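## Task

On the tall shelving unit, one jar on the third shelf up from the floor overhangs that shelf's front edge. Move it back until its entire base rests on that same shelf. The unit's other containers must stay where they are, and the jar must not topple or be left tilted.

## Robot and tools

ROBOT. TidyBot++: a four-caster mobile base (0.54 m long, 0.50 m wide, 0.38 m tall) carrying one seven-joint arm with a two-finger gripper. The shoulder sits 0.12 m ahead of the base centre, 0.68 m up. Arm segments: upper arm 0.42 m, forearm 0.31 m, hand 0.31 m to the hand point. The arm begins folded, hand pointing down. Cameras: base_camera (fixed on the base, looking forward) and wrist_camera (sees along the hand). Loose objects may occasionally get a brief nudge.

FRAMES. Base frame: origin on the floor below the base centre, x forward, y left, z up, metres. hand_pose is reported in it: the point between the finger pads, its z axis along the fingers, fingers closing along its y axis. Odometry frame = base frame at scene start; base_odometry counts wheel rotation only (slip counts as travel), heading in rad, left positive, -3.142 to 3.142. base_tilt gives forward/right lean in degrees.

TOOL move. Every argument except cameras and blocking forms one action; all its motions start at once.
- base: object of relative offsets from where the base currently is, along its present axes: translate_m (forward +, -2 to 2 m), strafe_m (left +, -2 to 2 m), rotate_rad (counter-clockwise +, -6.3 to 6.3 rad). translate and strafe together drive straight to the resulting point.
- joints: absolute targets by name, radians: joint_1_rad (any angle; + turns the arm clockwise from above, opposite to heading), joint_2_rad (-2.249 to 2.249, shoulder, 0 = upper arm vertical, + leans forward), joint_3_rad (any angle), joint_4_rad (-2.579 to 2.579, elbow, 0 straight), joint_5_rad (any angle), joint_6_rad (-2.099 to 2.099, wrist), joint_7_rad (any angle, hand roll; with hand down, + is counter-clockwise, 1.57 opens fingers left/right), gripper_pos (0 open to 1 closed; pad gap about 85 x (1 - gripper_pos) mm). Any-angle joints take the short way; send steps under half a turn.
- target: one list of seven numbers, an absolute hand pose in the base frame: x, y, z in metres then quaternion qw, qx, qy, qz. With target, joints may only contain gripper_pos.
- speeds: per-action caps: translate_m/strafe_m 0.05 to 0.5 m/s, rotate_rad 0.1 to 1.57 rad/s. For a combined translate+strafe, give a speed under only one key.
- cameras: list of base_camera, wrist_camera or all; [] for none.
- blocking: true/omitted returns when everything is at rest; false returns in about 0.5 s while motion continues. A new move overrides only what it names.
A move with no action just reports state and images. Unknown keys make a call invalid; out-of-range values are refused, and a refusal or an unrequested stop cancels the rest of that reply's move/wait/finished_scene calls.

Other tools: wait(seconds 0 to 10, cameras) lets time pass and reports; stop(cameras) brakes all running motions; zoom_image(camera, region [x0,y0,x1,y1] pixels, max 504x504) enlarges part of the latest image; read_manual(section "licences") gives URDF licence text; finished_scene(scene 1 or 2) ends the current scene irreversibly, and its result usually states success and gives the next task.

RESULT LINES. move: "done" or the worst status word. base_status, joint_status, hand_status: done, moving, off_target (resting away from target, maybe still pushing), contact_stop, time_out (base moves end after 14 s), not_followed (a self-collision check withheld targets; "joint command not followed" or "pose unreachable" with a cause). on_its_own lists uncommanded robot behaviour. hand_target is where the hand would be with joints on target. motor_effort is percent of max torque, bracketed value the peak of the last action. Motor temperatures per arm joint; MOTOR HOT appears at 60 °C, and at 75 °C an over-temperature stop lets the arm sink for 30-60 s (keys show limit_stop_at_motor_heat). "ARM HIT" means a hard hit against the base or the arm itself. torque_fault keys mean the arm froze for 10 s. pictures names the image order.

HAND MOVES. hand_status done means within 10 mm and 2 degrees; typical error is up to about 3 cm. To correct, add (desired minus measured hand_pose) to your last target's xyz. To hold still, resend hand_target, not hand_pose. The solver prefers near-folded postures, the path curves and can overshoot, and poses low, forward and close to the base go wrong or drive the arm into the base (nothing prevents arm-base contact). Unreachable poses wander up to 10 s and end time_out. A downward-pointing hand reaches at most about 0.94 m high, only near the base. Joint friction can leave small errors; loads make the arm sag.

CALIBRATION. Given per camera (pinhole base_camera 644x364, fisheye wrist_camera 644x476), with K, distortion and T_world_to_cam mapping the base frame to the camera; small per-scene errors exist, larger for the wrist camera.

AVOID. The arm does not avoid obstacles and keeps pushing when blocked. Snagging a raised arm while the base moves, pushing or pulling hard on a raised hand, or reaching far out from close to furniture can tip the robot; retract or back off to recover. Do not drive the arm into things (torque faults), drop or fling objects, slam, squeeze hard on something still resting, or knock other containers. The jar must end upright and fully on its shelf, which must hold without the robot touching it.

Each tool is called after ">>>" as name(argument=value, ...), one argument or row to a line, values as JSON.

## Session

>>> move(
  joints={"joint_6_rad": 0.63},
)

Scene clock: 2.07 s.
Motor temperatures (°C): [30 29 23 27 32 41 36]
move: done
base_odometry: x=+0.000 y=+0.000 heading=+0.000
base_tilt: forward=-0.4 right=+0.4
base_status: not commanded
joint_positions: joint_1_rad=+0.019 joint_2_rad=-0.391 joint_3_rad=+3.162 joint_4_rad=-2.534 joint_5_rad=+0.031 joint_6_rad=+0.565 joint_7_rad=+1.522 gripper_pos=+0.000
joint_status: all done
motor_effort: joint_1_rad=+0(1) joint_2_rad=-5(6) joint_3_rad=+0(1) joint_4_rad=+18(19) joint_5_rad=+1(1) joint_6_rad=+8(8) joint_7_rad=+1(1)
hand_pose: x=+0.5342 y=-0.0109 z=+0.8981 quat_wxyz=(-0.003, +0.710, -0.018, +0.704) (m; base frame)
hand_target: x=+0.5334 y=-0.0105 z=+0.9176 quat_wxyz=(-0.004, +0.687, -0.017, +0.727) (m; base frame)
hand_status: not commanded
pictures: base_camera, wrist_camera
camera_calibration:
wrist_camera: T_world_to_cam=[[-0.00504926, -0.999588, 0.028257, -0.0383594], [0.0169009, -0.0283386, -0.999455, 0.944084], [0.999844, -0.00456895, 0.017037, -0.409762], [0, 0, 0, 1]] pos_world=[0.393549, -0.0134618, 0.951635]

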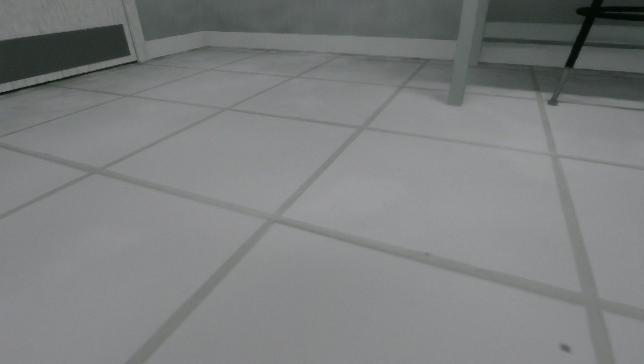

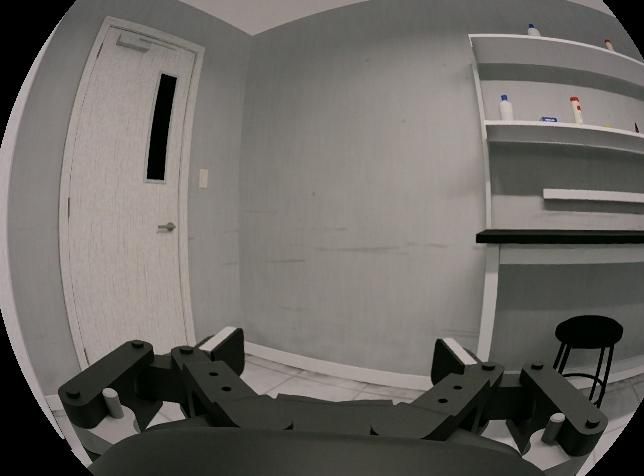

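>>> move(
  base={"rotate_rad": -1.4},
)

Scene clock: 4.67 s.
Motor temperatures (°C): [30 29 23 27 32 41 36]
move: done
base_odometry: x=+0.000 y=+0.000 heading=-1.399
base_tilt: forward=-0.4 right=+0.4
base_status: done
joint_positions: joint_1_rad=+0.019 joint_2_rad=-0.391 joint_3_rad=+3.162 joint_4_rad=-2.534 joint_5_rad=+0.031 joint_6_rad=+0.566 joint_7_rad=+1.522 gripper_pos=+0.000
joint_status: not commanded
motor_effort: joint_1_rad=+0(1) joint_2_rad=-5(7) joint_3_rad=+1(1) joint_4_rad=+18(18) joint_5_rad=+1(2) joint_6_rad=+7(8) joint_7_rad=+0(1)
hand_pose: x=+0.5342 y=-0.0109 z=+0.8986 quat_wxyz=(-0.003, +0.709, -0.018, +0.705) (m; base frame)
hand_target: x=+0.5334 y=-0.0105 z=+0.9176 quat_wxyz=(-0.004, +0.687, -0.017, +0.727) (m; base frame)
hand_status: not commanded
pictures: base_camera, wrist_camera
camera_calibration:
wrist_camera: T_world_to_cam=[[-0.00506421, -0.999587, 0.0282804, -0.0383771], [0.0183614, -0.0283689, -0.999429, 0.943734], [0.999819, -0.00454205, 0.0184975, -0.411072], [0, 0, 0, 1]] pos_world=[0.393474, -0.0134557, 0.951884]

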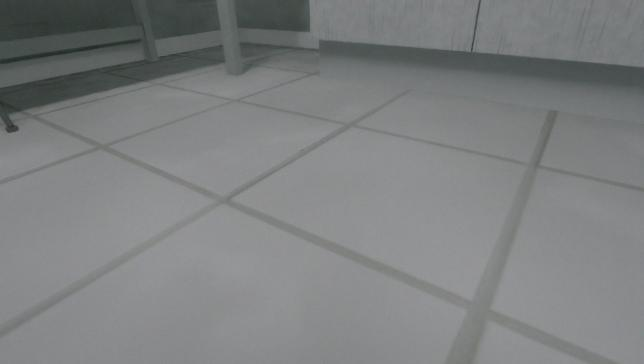

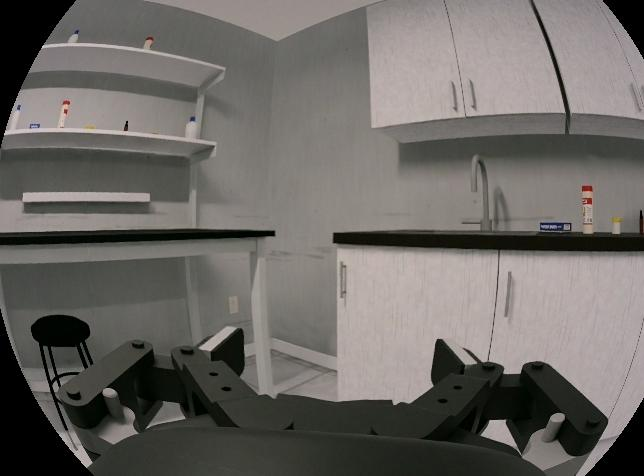

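>>> move(
  base={"rotate_rad": -1.5},
)

Scene clock: 10.97 s.
Motor temperatures (°C): [30 29 23 27 32 41 36]
move: done
base_odometry: x=+0.000 y=+0.000 heading=-2.898
base_tilt: forward=-0.4 right=+0.3
base_status: done
joint_positions: joint_1_rad=+0.019 joint_2_rad=-0.391 joint_3_rad=+3.162 joint_4_rad=-2.534 joint_5_rad=+0.031 joint_6_rad=+0.566 joint_7_rad=+1.522 gripper_pos=+0.000
joint_status: not commanded
motor_effort: joint_1_rad=+0(1) joint_2_rad=-6(7) joint_3_rad=+0(2) joint_4_rad=+18(19) joint_5_rad=+1(2) joint_6_rad=+7(8) joint_7_rad=+1(1)
hand_pose: x=+0.5342 y=-0.0109 z=+0.8986 quat_wxyz=(-0.003, +0.709, -0.018, +0.705) (m; base frame)
hand_target: x=+0.5334 y=-0.0105 z=+0.9176 quat_wxyz=(-0.004, +0.687, -0.017, +0.727) (m; base frame)
hand_status: not commanded
pictures: base_camera, wrist_camera
camera_calibration:
wrist_camera: T_world_to_cam=[[-0.00506484, -0.999587, 0.0282814, -0.0383779], [0.0184223, -0.0283702, -0.999428, 0.94372], [0.999817, -0.00454093, 0.0185584, -0.411126], [0, 0, 0, 1]] pos_world=[0.393471, -0.0134554, 0.951895]

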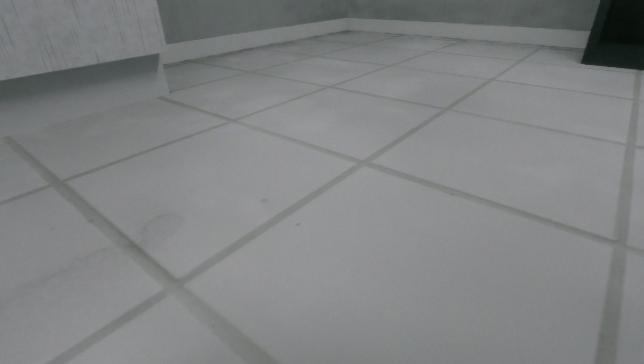

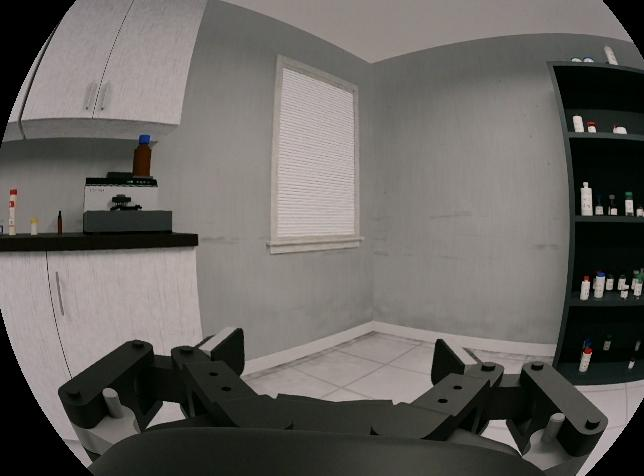

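>>> move(
  base={"rotate_rad": -0.85},
)

>>> zoom_image(
  camera="wrist_camera",
  region=[180, 0, 480, 300],
)

Scene clock: 13.20 s.
Motor temperatures (°C): [30 29 23 27 32 41 36]
move: done
base_odometry: x=+0.000 y=+0.000 heading=+2.536
base_tilt: forward=-0.4 right=+0.4
base_status: done
joint_positions: joint_1_rad=+0.019 joint_2_rad=-0.391 joint_3_rad=+3.162 joint_4_rad=-2.534 joint_5_rad=+0.031 joint_6_rad=+0.566 joint_7_rad=+1.522 gripper_pos=+0.000
joint_status: not commanded
motor_effort: joint_1_rad=+0(1) joint_2_rad=-6(7) joint_3_rad=+0(2) joint_4_rad=+18(18) joint_5_rad=+1(2) joint_6_rad=+7(8) joint_7_rad=+0(1)
hand_pose: x=+0.5342 y=-0.0109 z=+0.8986 quat_wxyz=(-0.003, +0.709, -0.018, +0.705) (m; base frame)
hand_target: x=+0.5334 y=-0.0105 z=+0.9176 quat_wxyz=(-0.004, +0.687, -0.017, +0.727) (m; base frame)
hand_status: not commanded
pictures: base_camera, wrist_camera
camera_calibration:
wrist_camera: T_world_to_cam=[[-0.00509094, -0.999587, 0.0282692, -0.038366], [0.0183924, -0.0283584, -0.999429, 0.943719], [0.999818, -0.00456809, 0.0185292, -0.411095], [0, 0, 0, 1]] pos_world=[0.393468, -0.0134657, 0.951882]

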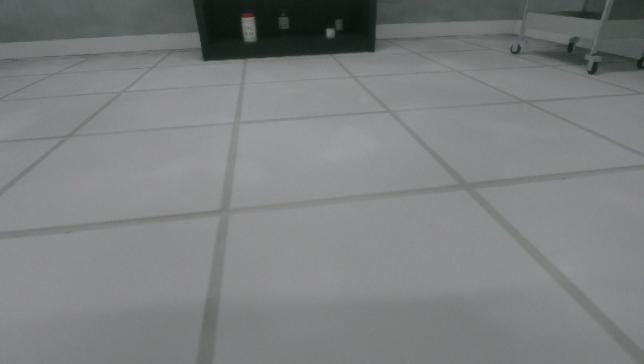

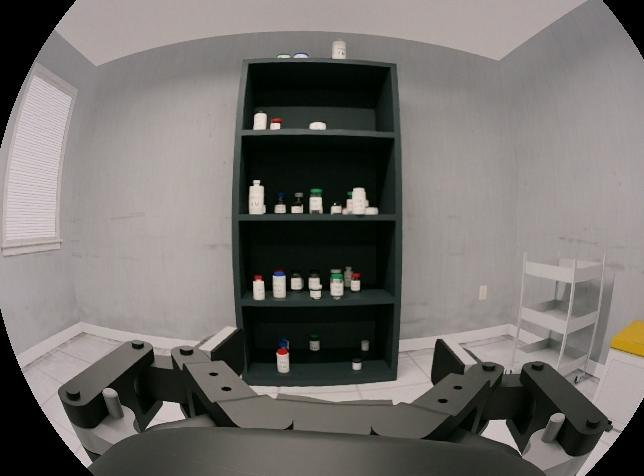

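Scaled by 1.680.

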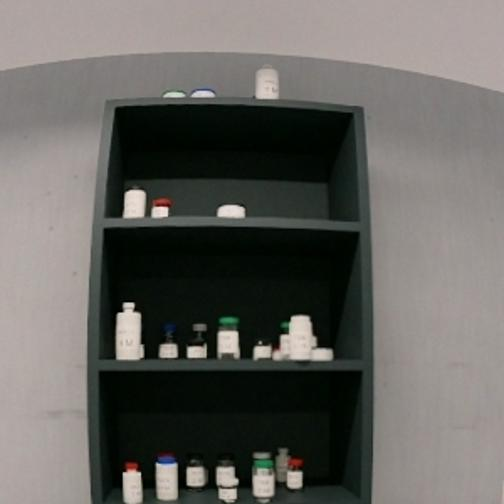

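>>> move(
  base={"translate_m": 0.93, "strafe_m": -0.07, "rotate_rad": 0.137},
  joints={"joint_1_rad": 0.0, "joint_2_rad": 0.023, "joint_3_rad": 3.1416, "joint_4_rad": -1.67, "joint_5_rad": 0.0, "joint_6_rad": -0.05, "joint_7_rad": 1.5708, "gripper_pos": 0.65},
)

>>> zoom_image(
  camera="wrist_camera",
  region=[150, 60, 570, 360],
)

Scene clock: 19.07 s.
Motor temperatures (°C): [30 29 23 27 32 41 36]
move: done
base_odometry: x=-0.725 y=+0.587 heading=+2.674
base_tilt: forward=-0.4 right=+0.4
base_status: done
joint_positions: joint_1_rad=+0.018 joint_2_rad=+0.033 joint_3_rad=+3.162 joint_4_rad=-1.684 joint_5_rad=+0.031 joint_6_rad=+0.007 joint_7_rad=+1.525 gripper_pos=+0.650
joint_status: all done
motor_effort: joint_1_rad=+0(1) joint_2_rad=-24(28) joint_3_rad=+0(2) joint_4_rad=+20(21) joint_5_rad=+1(2) joint_6_rad=+7(8) joint_7_rad=+1(2)
hand_pose: x=+0.7519 y=-0.0229 z=+1.0138 quat_wxyz=(+0.008, +0.754, -0.020, +0.656) (m; base frame)
hand_target: x=+0.7474 y=+0.0014 z=+1.0108 quat_wxyz=(+0.000, +0.765, +0.000, +0.644) (m; base frame)
hand_status: not commanded
pictures: base_camera, wrist_camera
camera_calibration:
wrist_camera: T_world_to_cam=[[-0.016684, -0.998999, 0.0414941, -0.057141], [-0.114184, -0.0393247, -0.992681, 1.1471], [0.993319, -0.0212998, -0.113414, -0.492734], [0, 0, 0, 1]] pos_world=[0.619469, -0.0224698, 1.08519]

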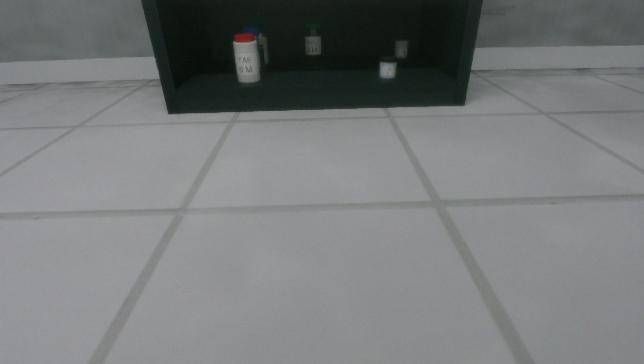

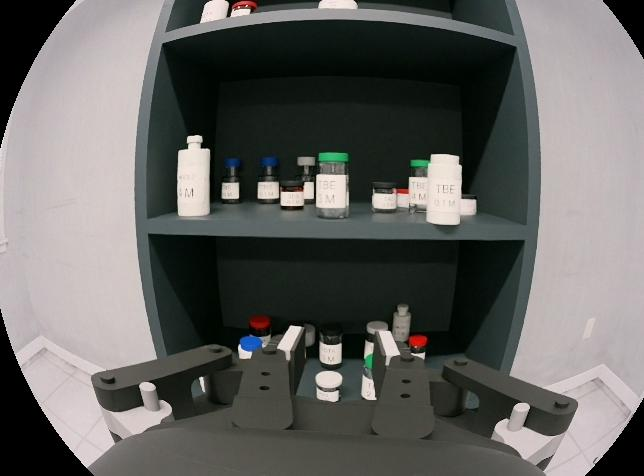

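Scaled by 1.200.

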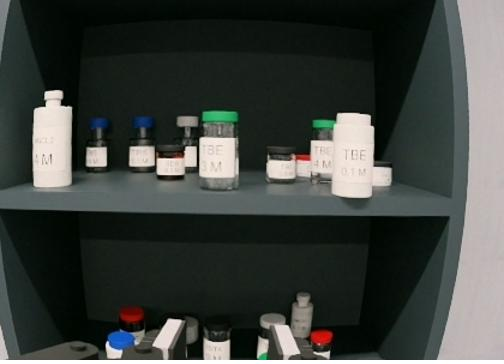

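>>> zoom_image(
  camera="wrist_camera",
  region=[370, 140, 510, 250],
)

>>> zoom_image(
  camera="wrist_camera",
  region=[140, 130, 370, 250],
)

Scaled by 3.600.

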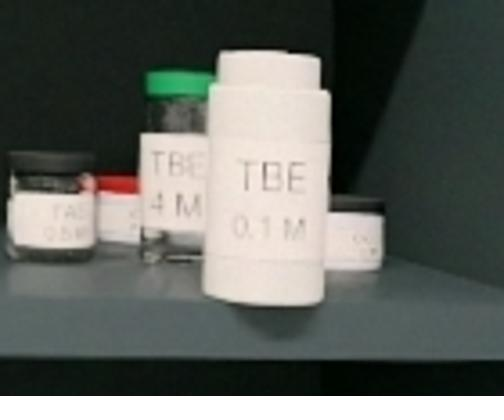

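Scaled by 2.191.

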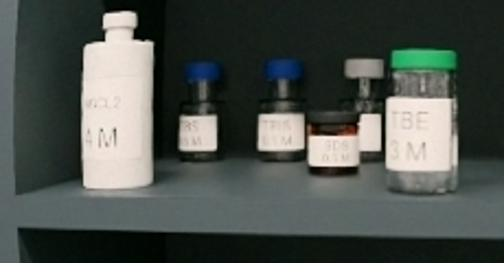

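>>> move(
  base={"translate_m": 0.28, "strafe_m": -0.245},
  joints={"joint_1_rad": -0.035, "joint_2_rad": 0.03, "joint_3_rad": 3.1416, "joint_4_rad": -1.74, "joint_5_rad": 0.0, "joint_6_rad": 0.275, "joint_7_rad": 1.5708},
)

>>> zoom_image(
  camera="wrist_camera",
  region=[240, 200, 440, 380],
)

Scene clock: 30.17 s.
Motor temperatures (°C): [30 29 23 27 32 41 36]
move: done
base_odometry: x=-0.865 y=+0.932 heading=+2.675
base_tilt: forward=-0.4 right=+0.4
base_status: done
joint_positions: joint_1_rad=-0.019 joint_2_rad=+0.039 joint_3_rad=+3.154 joint_4_rad=-1.724 joint_5_rad=+0.031 joint_6_rad=+0.230 joint_7_rad=+1.525 gripper_pos=+0.650
joint_status: all done
motor_effort: joint_1_rad=+0(2) joint_2_rad=-24(27) joint_3_rad=+0(2) joint_4_rad=+20(21) joint_5_rad=+1(2) joint_6_rad=+8(8) joint_7_rad=+1(1)
hand_pose: x=+0.7550 y=+0.0079 z=+1.0542 quat_wxyz=(-0.010, +0.693, -0.001, +0.720) (m; base frame)
hand_target: x=+0.7497 y=+0.0234 z=+1.0637 quat_wxyz=(-0.013, +0.680, +0.012, +0.733) (m; base frame)
hand_status: not commanded
pictures: base_camera, wrist_camera
camera_calibration:
wrist_camera: T_world_to_cam=[[0.0278536, -0.998643, 0.0440075, -0.064315], [0.0643198, -0.0421429, -0.997039, 1.05865], [0.997541, 0.0306017, 0.0630587, -0.680242], [0, 0, 0, 1]] pos_world=[0.612268, 0.00120351, 1.10124]

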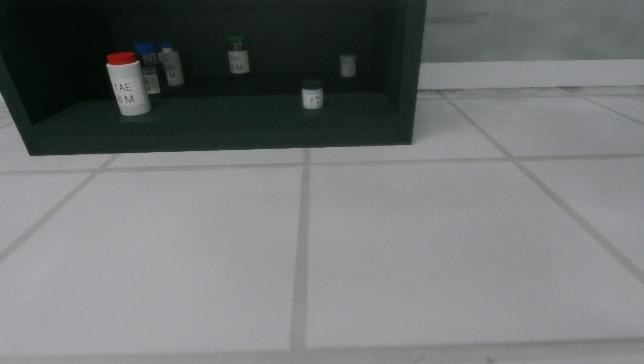

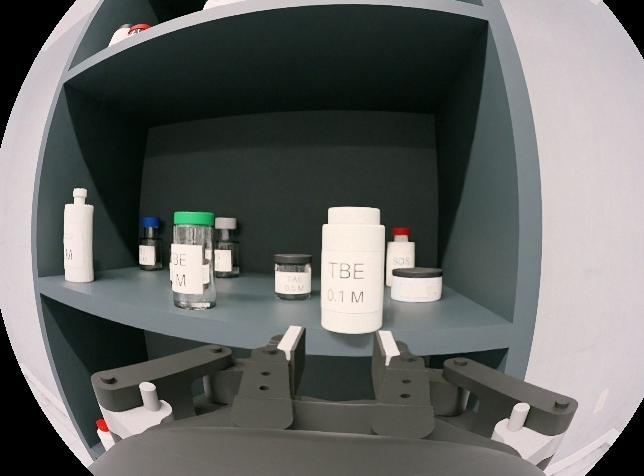

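Scaled by 2.520.

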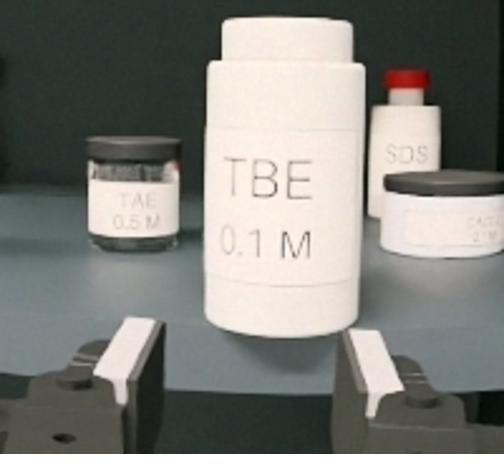

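>>> zoom_image(
  camera="wrist_camera",
  region=[300, 290, 400, 370],
)

Scaled by 5.040.

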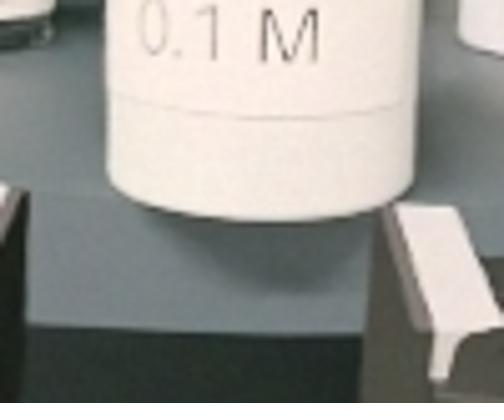

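>>> move(
  base={"translate_m": 0.12, "strafe_m": -0.009},
  joints={"joint_1_rad": -0.035, "joint_2_rad": 0.048, "joint_3_rad": 3.1416, "joint_4_rad": -1.812, "joint_5_rad": 0.0, "joint_6_rad": 0.362, "joint_7_rad": 1.5708, "gripper_pos": 0.55},
)

>>> zoom_image(
  camera="wrist_camera",
  region=[240, 240, 440, 420],
)

Scene clock: 39.40 s.
Motor temperatures (°C): [30 29 23 27 32 41 36]
move: done
base_odometry: x=-0.968 y=+0.994 heading=+2.674
base_tilt: forward=-0.4 right=+0.3
base_status: done
joint_positions: joint_1_rad=-0.020 joint_2_rad=+0.058 joint_3_rad=+3.154 joint_4_rad=-1.795 joint_5_rad=+0.031 joint_6_rad=+0.298 joint_7_rad=+1.525 gripper_pos=+0.550
joint_status: all done
motor_effort: joint_1_rad=+0(2) joint_2_rad=-25(29) joint_3_rad=+0(3) joint_4_rad=+20(21) joint_5_rad=+1(2) joint_6_rad=+7(8) joint_7_rad=+0(1)
hand_pose: x=+0.7567 y=+0.0090 z=+1.0191 quat_wxyz=(-0.011, +0.702, +0.000, +0.713) (m; base frame)
hand_target: x=+0.7505 y=+0.0235 z=+1.0351 quat_wxyz=(-0.013, +0.681, +0.012, +0.732) (m; base frame)
hand_status: not commanded
pictures: base_camera, wrist_camera
camera_calibration:
wrist_camera: T_world_to_cam=[[0.0315801, -0.998566, 0.0432206, -0.0636806], [0.0417942, -0.0418851, -0.998248, 1.04186], [0.998627, 0.0333311, 0.0404115, -0.657509], [0, 0, 0, 1]] pos_world=[0.615074, 0.00196437, 1.06935]

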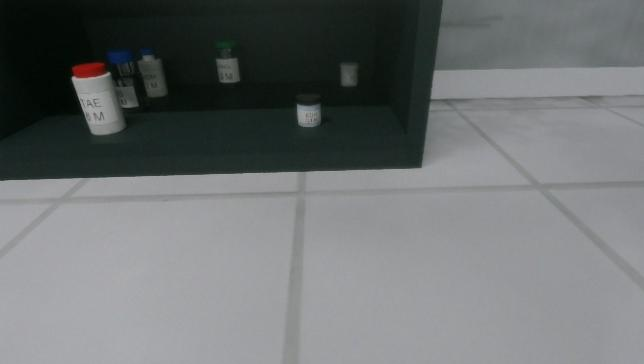

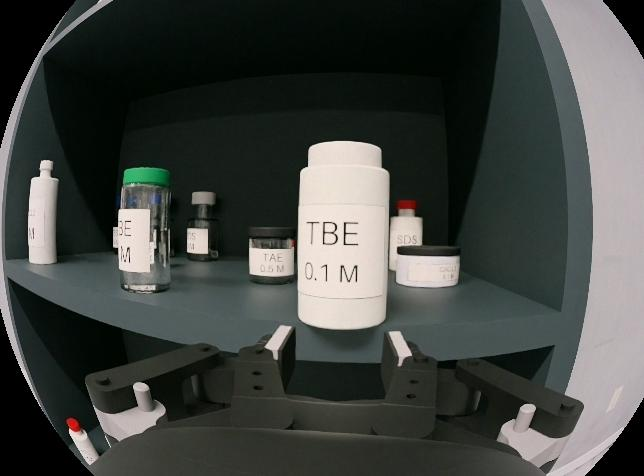

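Scaled by 2.520.

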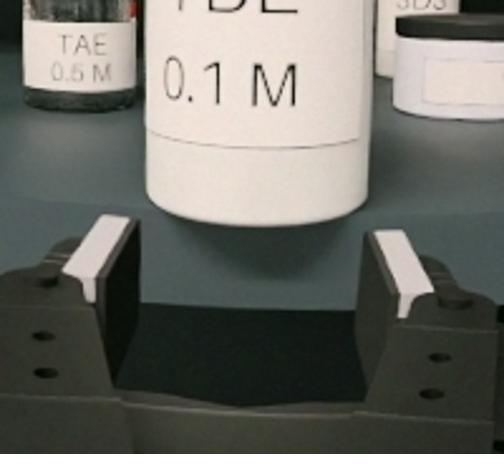

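>>> move(
  base={"translate_m": 0.03},
  joints={"joint_2_rad": 0.03},
)

>>> zoom_image(
  camera="wrist_camera",
  region=[240, 240, 440, 420],
)

Scene clock: 42.37 s.
Motor temperatures (°C): [30 29 23 27 32 41 36]
move: done
base_odometry: x=-0.995 y=+1.008 heading=+2.674
base_tilt: forward=-0.4 right=+0.4
base_status: done
joint_positions: joint_1_rad=-0.020 joint_2_rad=+0.042 joint_3_rad=+3.154 joint_4_rad=-1.798 joint_5_rad=+0.031 joint_6_rad=+0.302 joint_7_rad=+1.525 gripper_pos=+0.550
joint_status: all done
motor_effort: joint_1_rad=+0(1) joint_2_rad=-24(27) joint_3_rad=+0(1) joint_4_rad=+20(21) joint_5_rad=+1(1) joint_6_rad=+7(8) joint_7_rad=+1(1)
hand_pose: x=+0.7509 y=+0.0090 z=+1.0290 quat_wxyz=(-0.012, +0.695, +0.000, +0.719) (m; base frame)
hand_target: x=+0.7441 y=+0.0232 z=+1.0464 quat_wxyz=(-0.013, +0.674, +0.012, +0.738) (m; base frame)
hand_status: not commanded
pictures: base_camera, wrist_camera
camera_calibration:
wrist_camera: T_world_to_cam=[[0.0309323, -0.998576, 0.0434662, -0.0637713], [0.058977, -0.0415878, -0.997393, 1.03819], [0.99778, 0.0334151, 0.0576066, -0.669151], [0, 0, 0, 1]] pos_world=[0.608408, 0.00185551, 1.07681]

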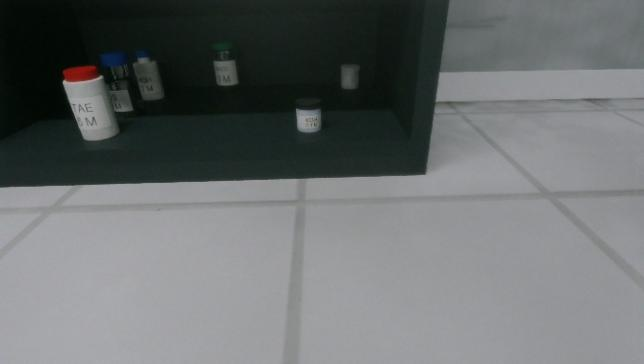

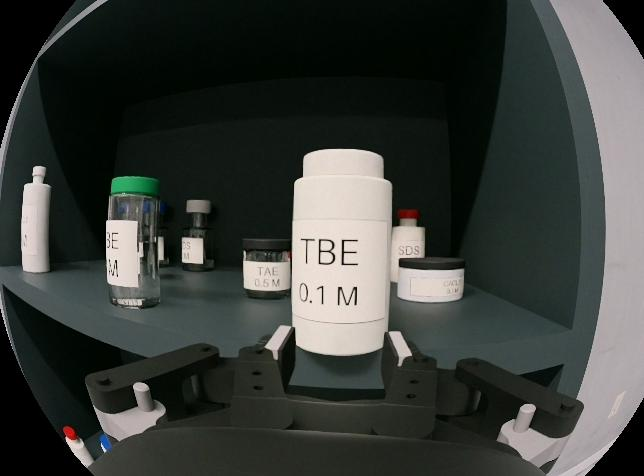

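Scaled by 2.520.

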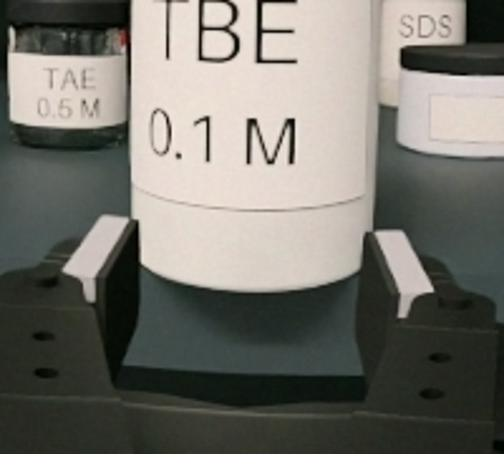

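>>> move(
  base={"translate_m": 0.035},
  speeds={"translate_m": 0.2},
  cameras=[],
)

>>> move(
  base={"translate_m": 0.07},
  speeds={"translate_m": 0.06},
  cameras=["wrist_camera"],
)

>>> move(
  base={"translate_m": -0.13},
  speeds={"translate_m": 0.2},
)

>>> zoom_image(
  camera="wrist_camera",
  region=[280, 290, 400, 390],
)

Scene clock: 44.80 s.
Motor temperatures (°C): [30 29 23 27 32 41 36]
move: done
base_odometry: x=-1.026 y=+1.024 heading=+2.674
base_tilt: forward=-0.4 right=+0.4
base_status: done
joint_positions: joint_1_rad=-0.020 joint_2_rad=+0.042 joint_3_rad=+3.154 joint_4_rad=-1.798 joint_5_rad=+0.031 joint_6_rad=+0.302 joint_7_rad=+1.525 gripper_pos=+0.550
joint_status: not commanded
motor_effort: joint_1_rad=+0(1) joint_2_rad=-24(28) joint_3_rad=+0(2) joint_4_rad=+20(21) joint_5_rad=+1(1) joint_6_rad=+7(8) joint_7_rad=+1(1)
hand_pose: x=+0.7510 y=+0.0090 z=+1.0287 quat_wxyz=(-0.012, +0.695, +0.000, +0.718) (m; base frame)
hand_target: x=+0.7441 y=+0.0232 z=+1.0464 quat_wxyz=(-0.013, +0.674, +0.012, +0.738) (m; base frame)
hand_status: not commanded
pictures: none
No camera images: "cameras" was empty.

Scene clock: 46.47 s.
Motor temperatures (°C): [30 29 23 27 32 41 36]
move: done
base_odometry: x=-1.088 y=+1.056 heading=+2.674
base_tilt: forward=-0.4 right=+0.4
base_status: done
joint_positions: joint_1_rad=-0.020 joint_2_rad=+0.039 joint_3_rad=+3.154 joint_4_rad=-1.798 joint_5_rad=+0.031 joint_6_rad=+0.302 joint_7_rad=+1.525 gripper_pos=+0.550
joint_status: not commanded
motor_effort: joint_1_rad=+0(1) joint_2_rad=-24(27) joint_3_rad=+0(1) joint_4_rad=+19(21) joint_5_rad=+1(1) joint_6_rad=+7(8) joint_7_rad=+1(1)
hand_pose: x=+0.7500 y=+0.0089 z=+1.0306 quat_wxyz=(-0.012, +0.694, +0.000, +0.720) (m; base frame)
hand_target: x=+0.7441 y=+0.0232 z=+1.0464 quat_wxyz=(-0.013, +0.674, +0.012, +0.738) (m; base frame)
hand_status: not commanded
pictures: wrist_camera
camera_calibration:
wrist_camera: T_world_to_cam=[[0.0308227, -0.998578, 0.0434986, -0.0637787], [0.061868, -0.0415298, -0.99722, 1.03756], [0.997608, 0.0334282, 0.0605, -0.671179], [0, 0, 0, 1]] pos_world=[0.607348, 0.00183775, 1.07805]

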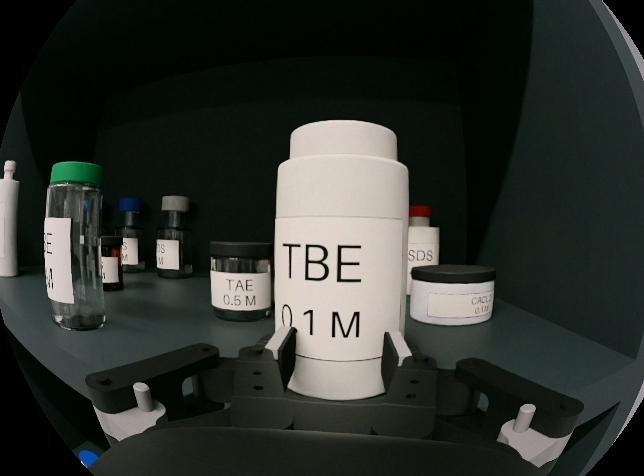

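Scene clock: 47.87 s.
Motor temperatures (°C): [30 29 23 27 32 41 36]
move: done
base_odometry: x=-0.972 y=+0.997 heading=+2.674
base_tilt: forward=-0.4 right=+0.4
base_status: done
joint_positions: joint_1_rad=-0.020 joint_2_rad=+0.035 joint_3_rad=+3.153 joint_4_rad=-1.798 joint_5_rad=+0.031 joint_6_rad=+0.303 joint_7_rad=+1.525 gripper_pos=+0.550
joint_status: not commanded
motor_effort: joint_1_rad=+0(2) joint_2_rad=-24(28) joint_3_rad=+0(2) joint_4_rad=+19(21) joint_5_rad=+1(1) joint_6_rad=+7(8) joint_7_rad=+1(1)
hand_pose: x=+0.7483 y=+0.0098 z=+1.0337 quat_wxyz=(-0.012, +0.693, +0.001, +0.721) (m; base frame)
hand_target: x=+0.7441 y=+0.0232 z=+1.0464 quat_wxyz=(-0.013, +0.674, +0.012, +0.738) (m; base frame)
hand_status: not commanded
pictures: base_camera, wrist_camera
camera_calibration:
wrist_camera: T_world_to_cam=[[0.031964, -0.998541, 0.043533, -0.063938], [0.0669461, -0.0413185, -0.996901, 1.03661], [0.997244, 0.0347793, 0.0655277, -0.674659], [0, 0, 0, 1]] pos_world=[0.605447, 0.00245074, 1.08039]

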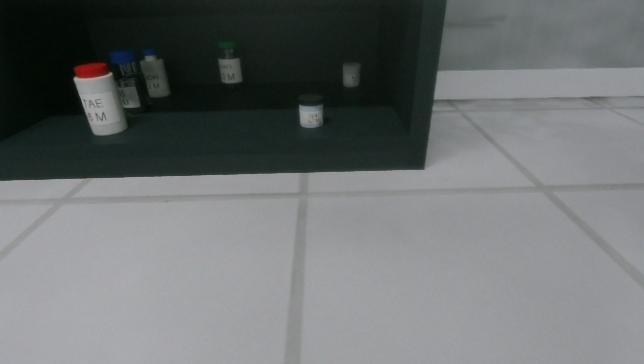

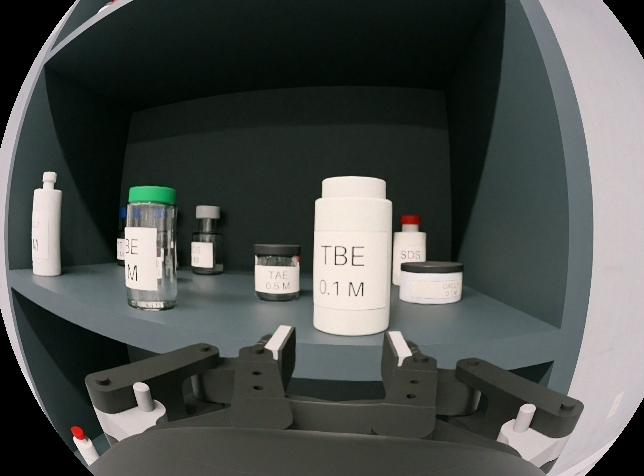

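Scaled by 4.200.

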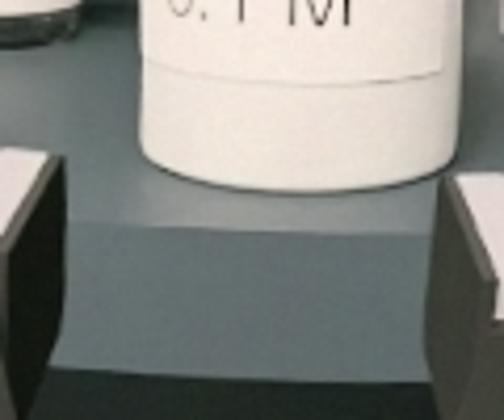

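>>> finished_scene(
  scene=2,
)

The scene is finished: the task was done.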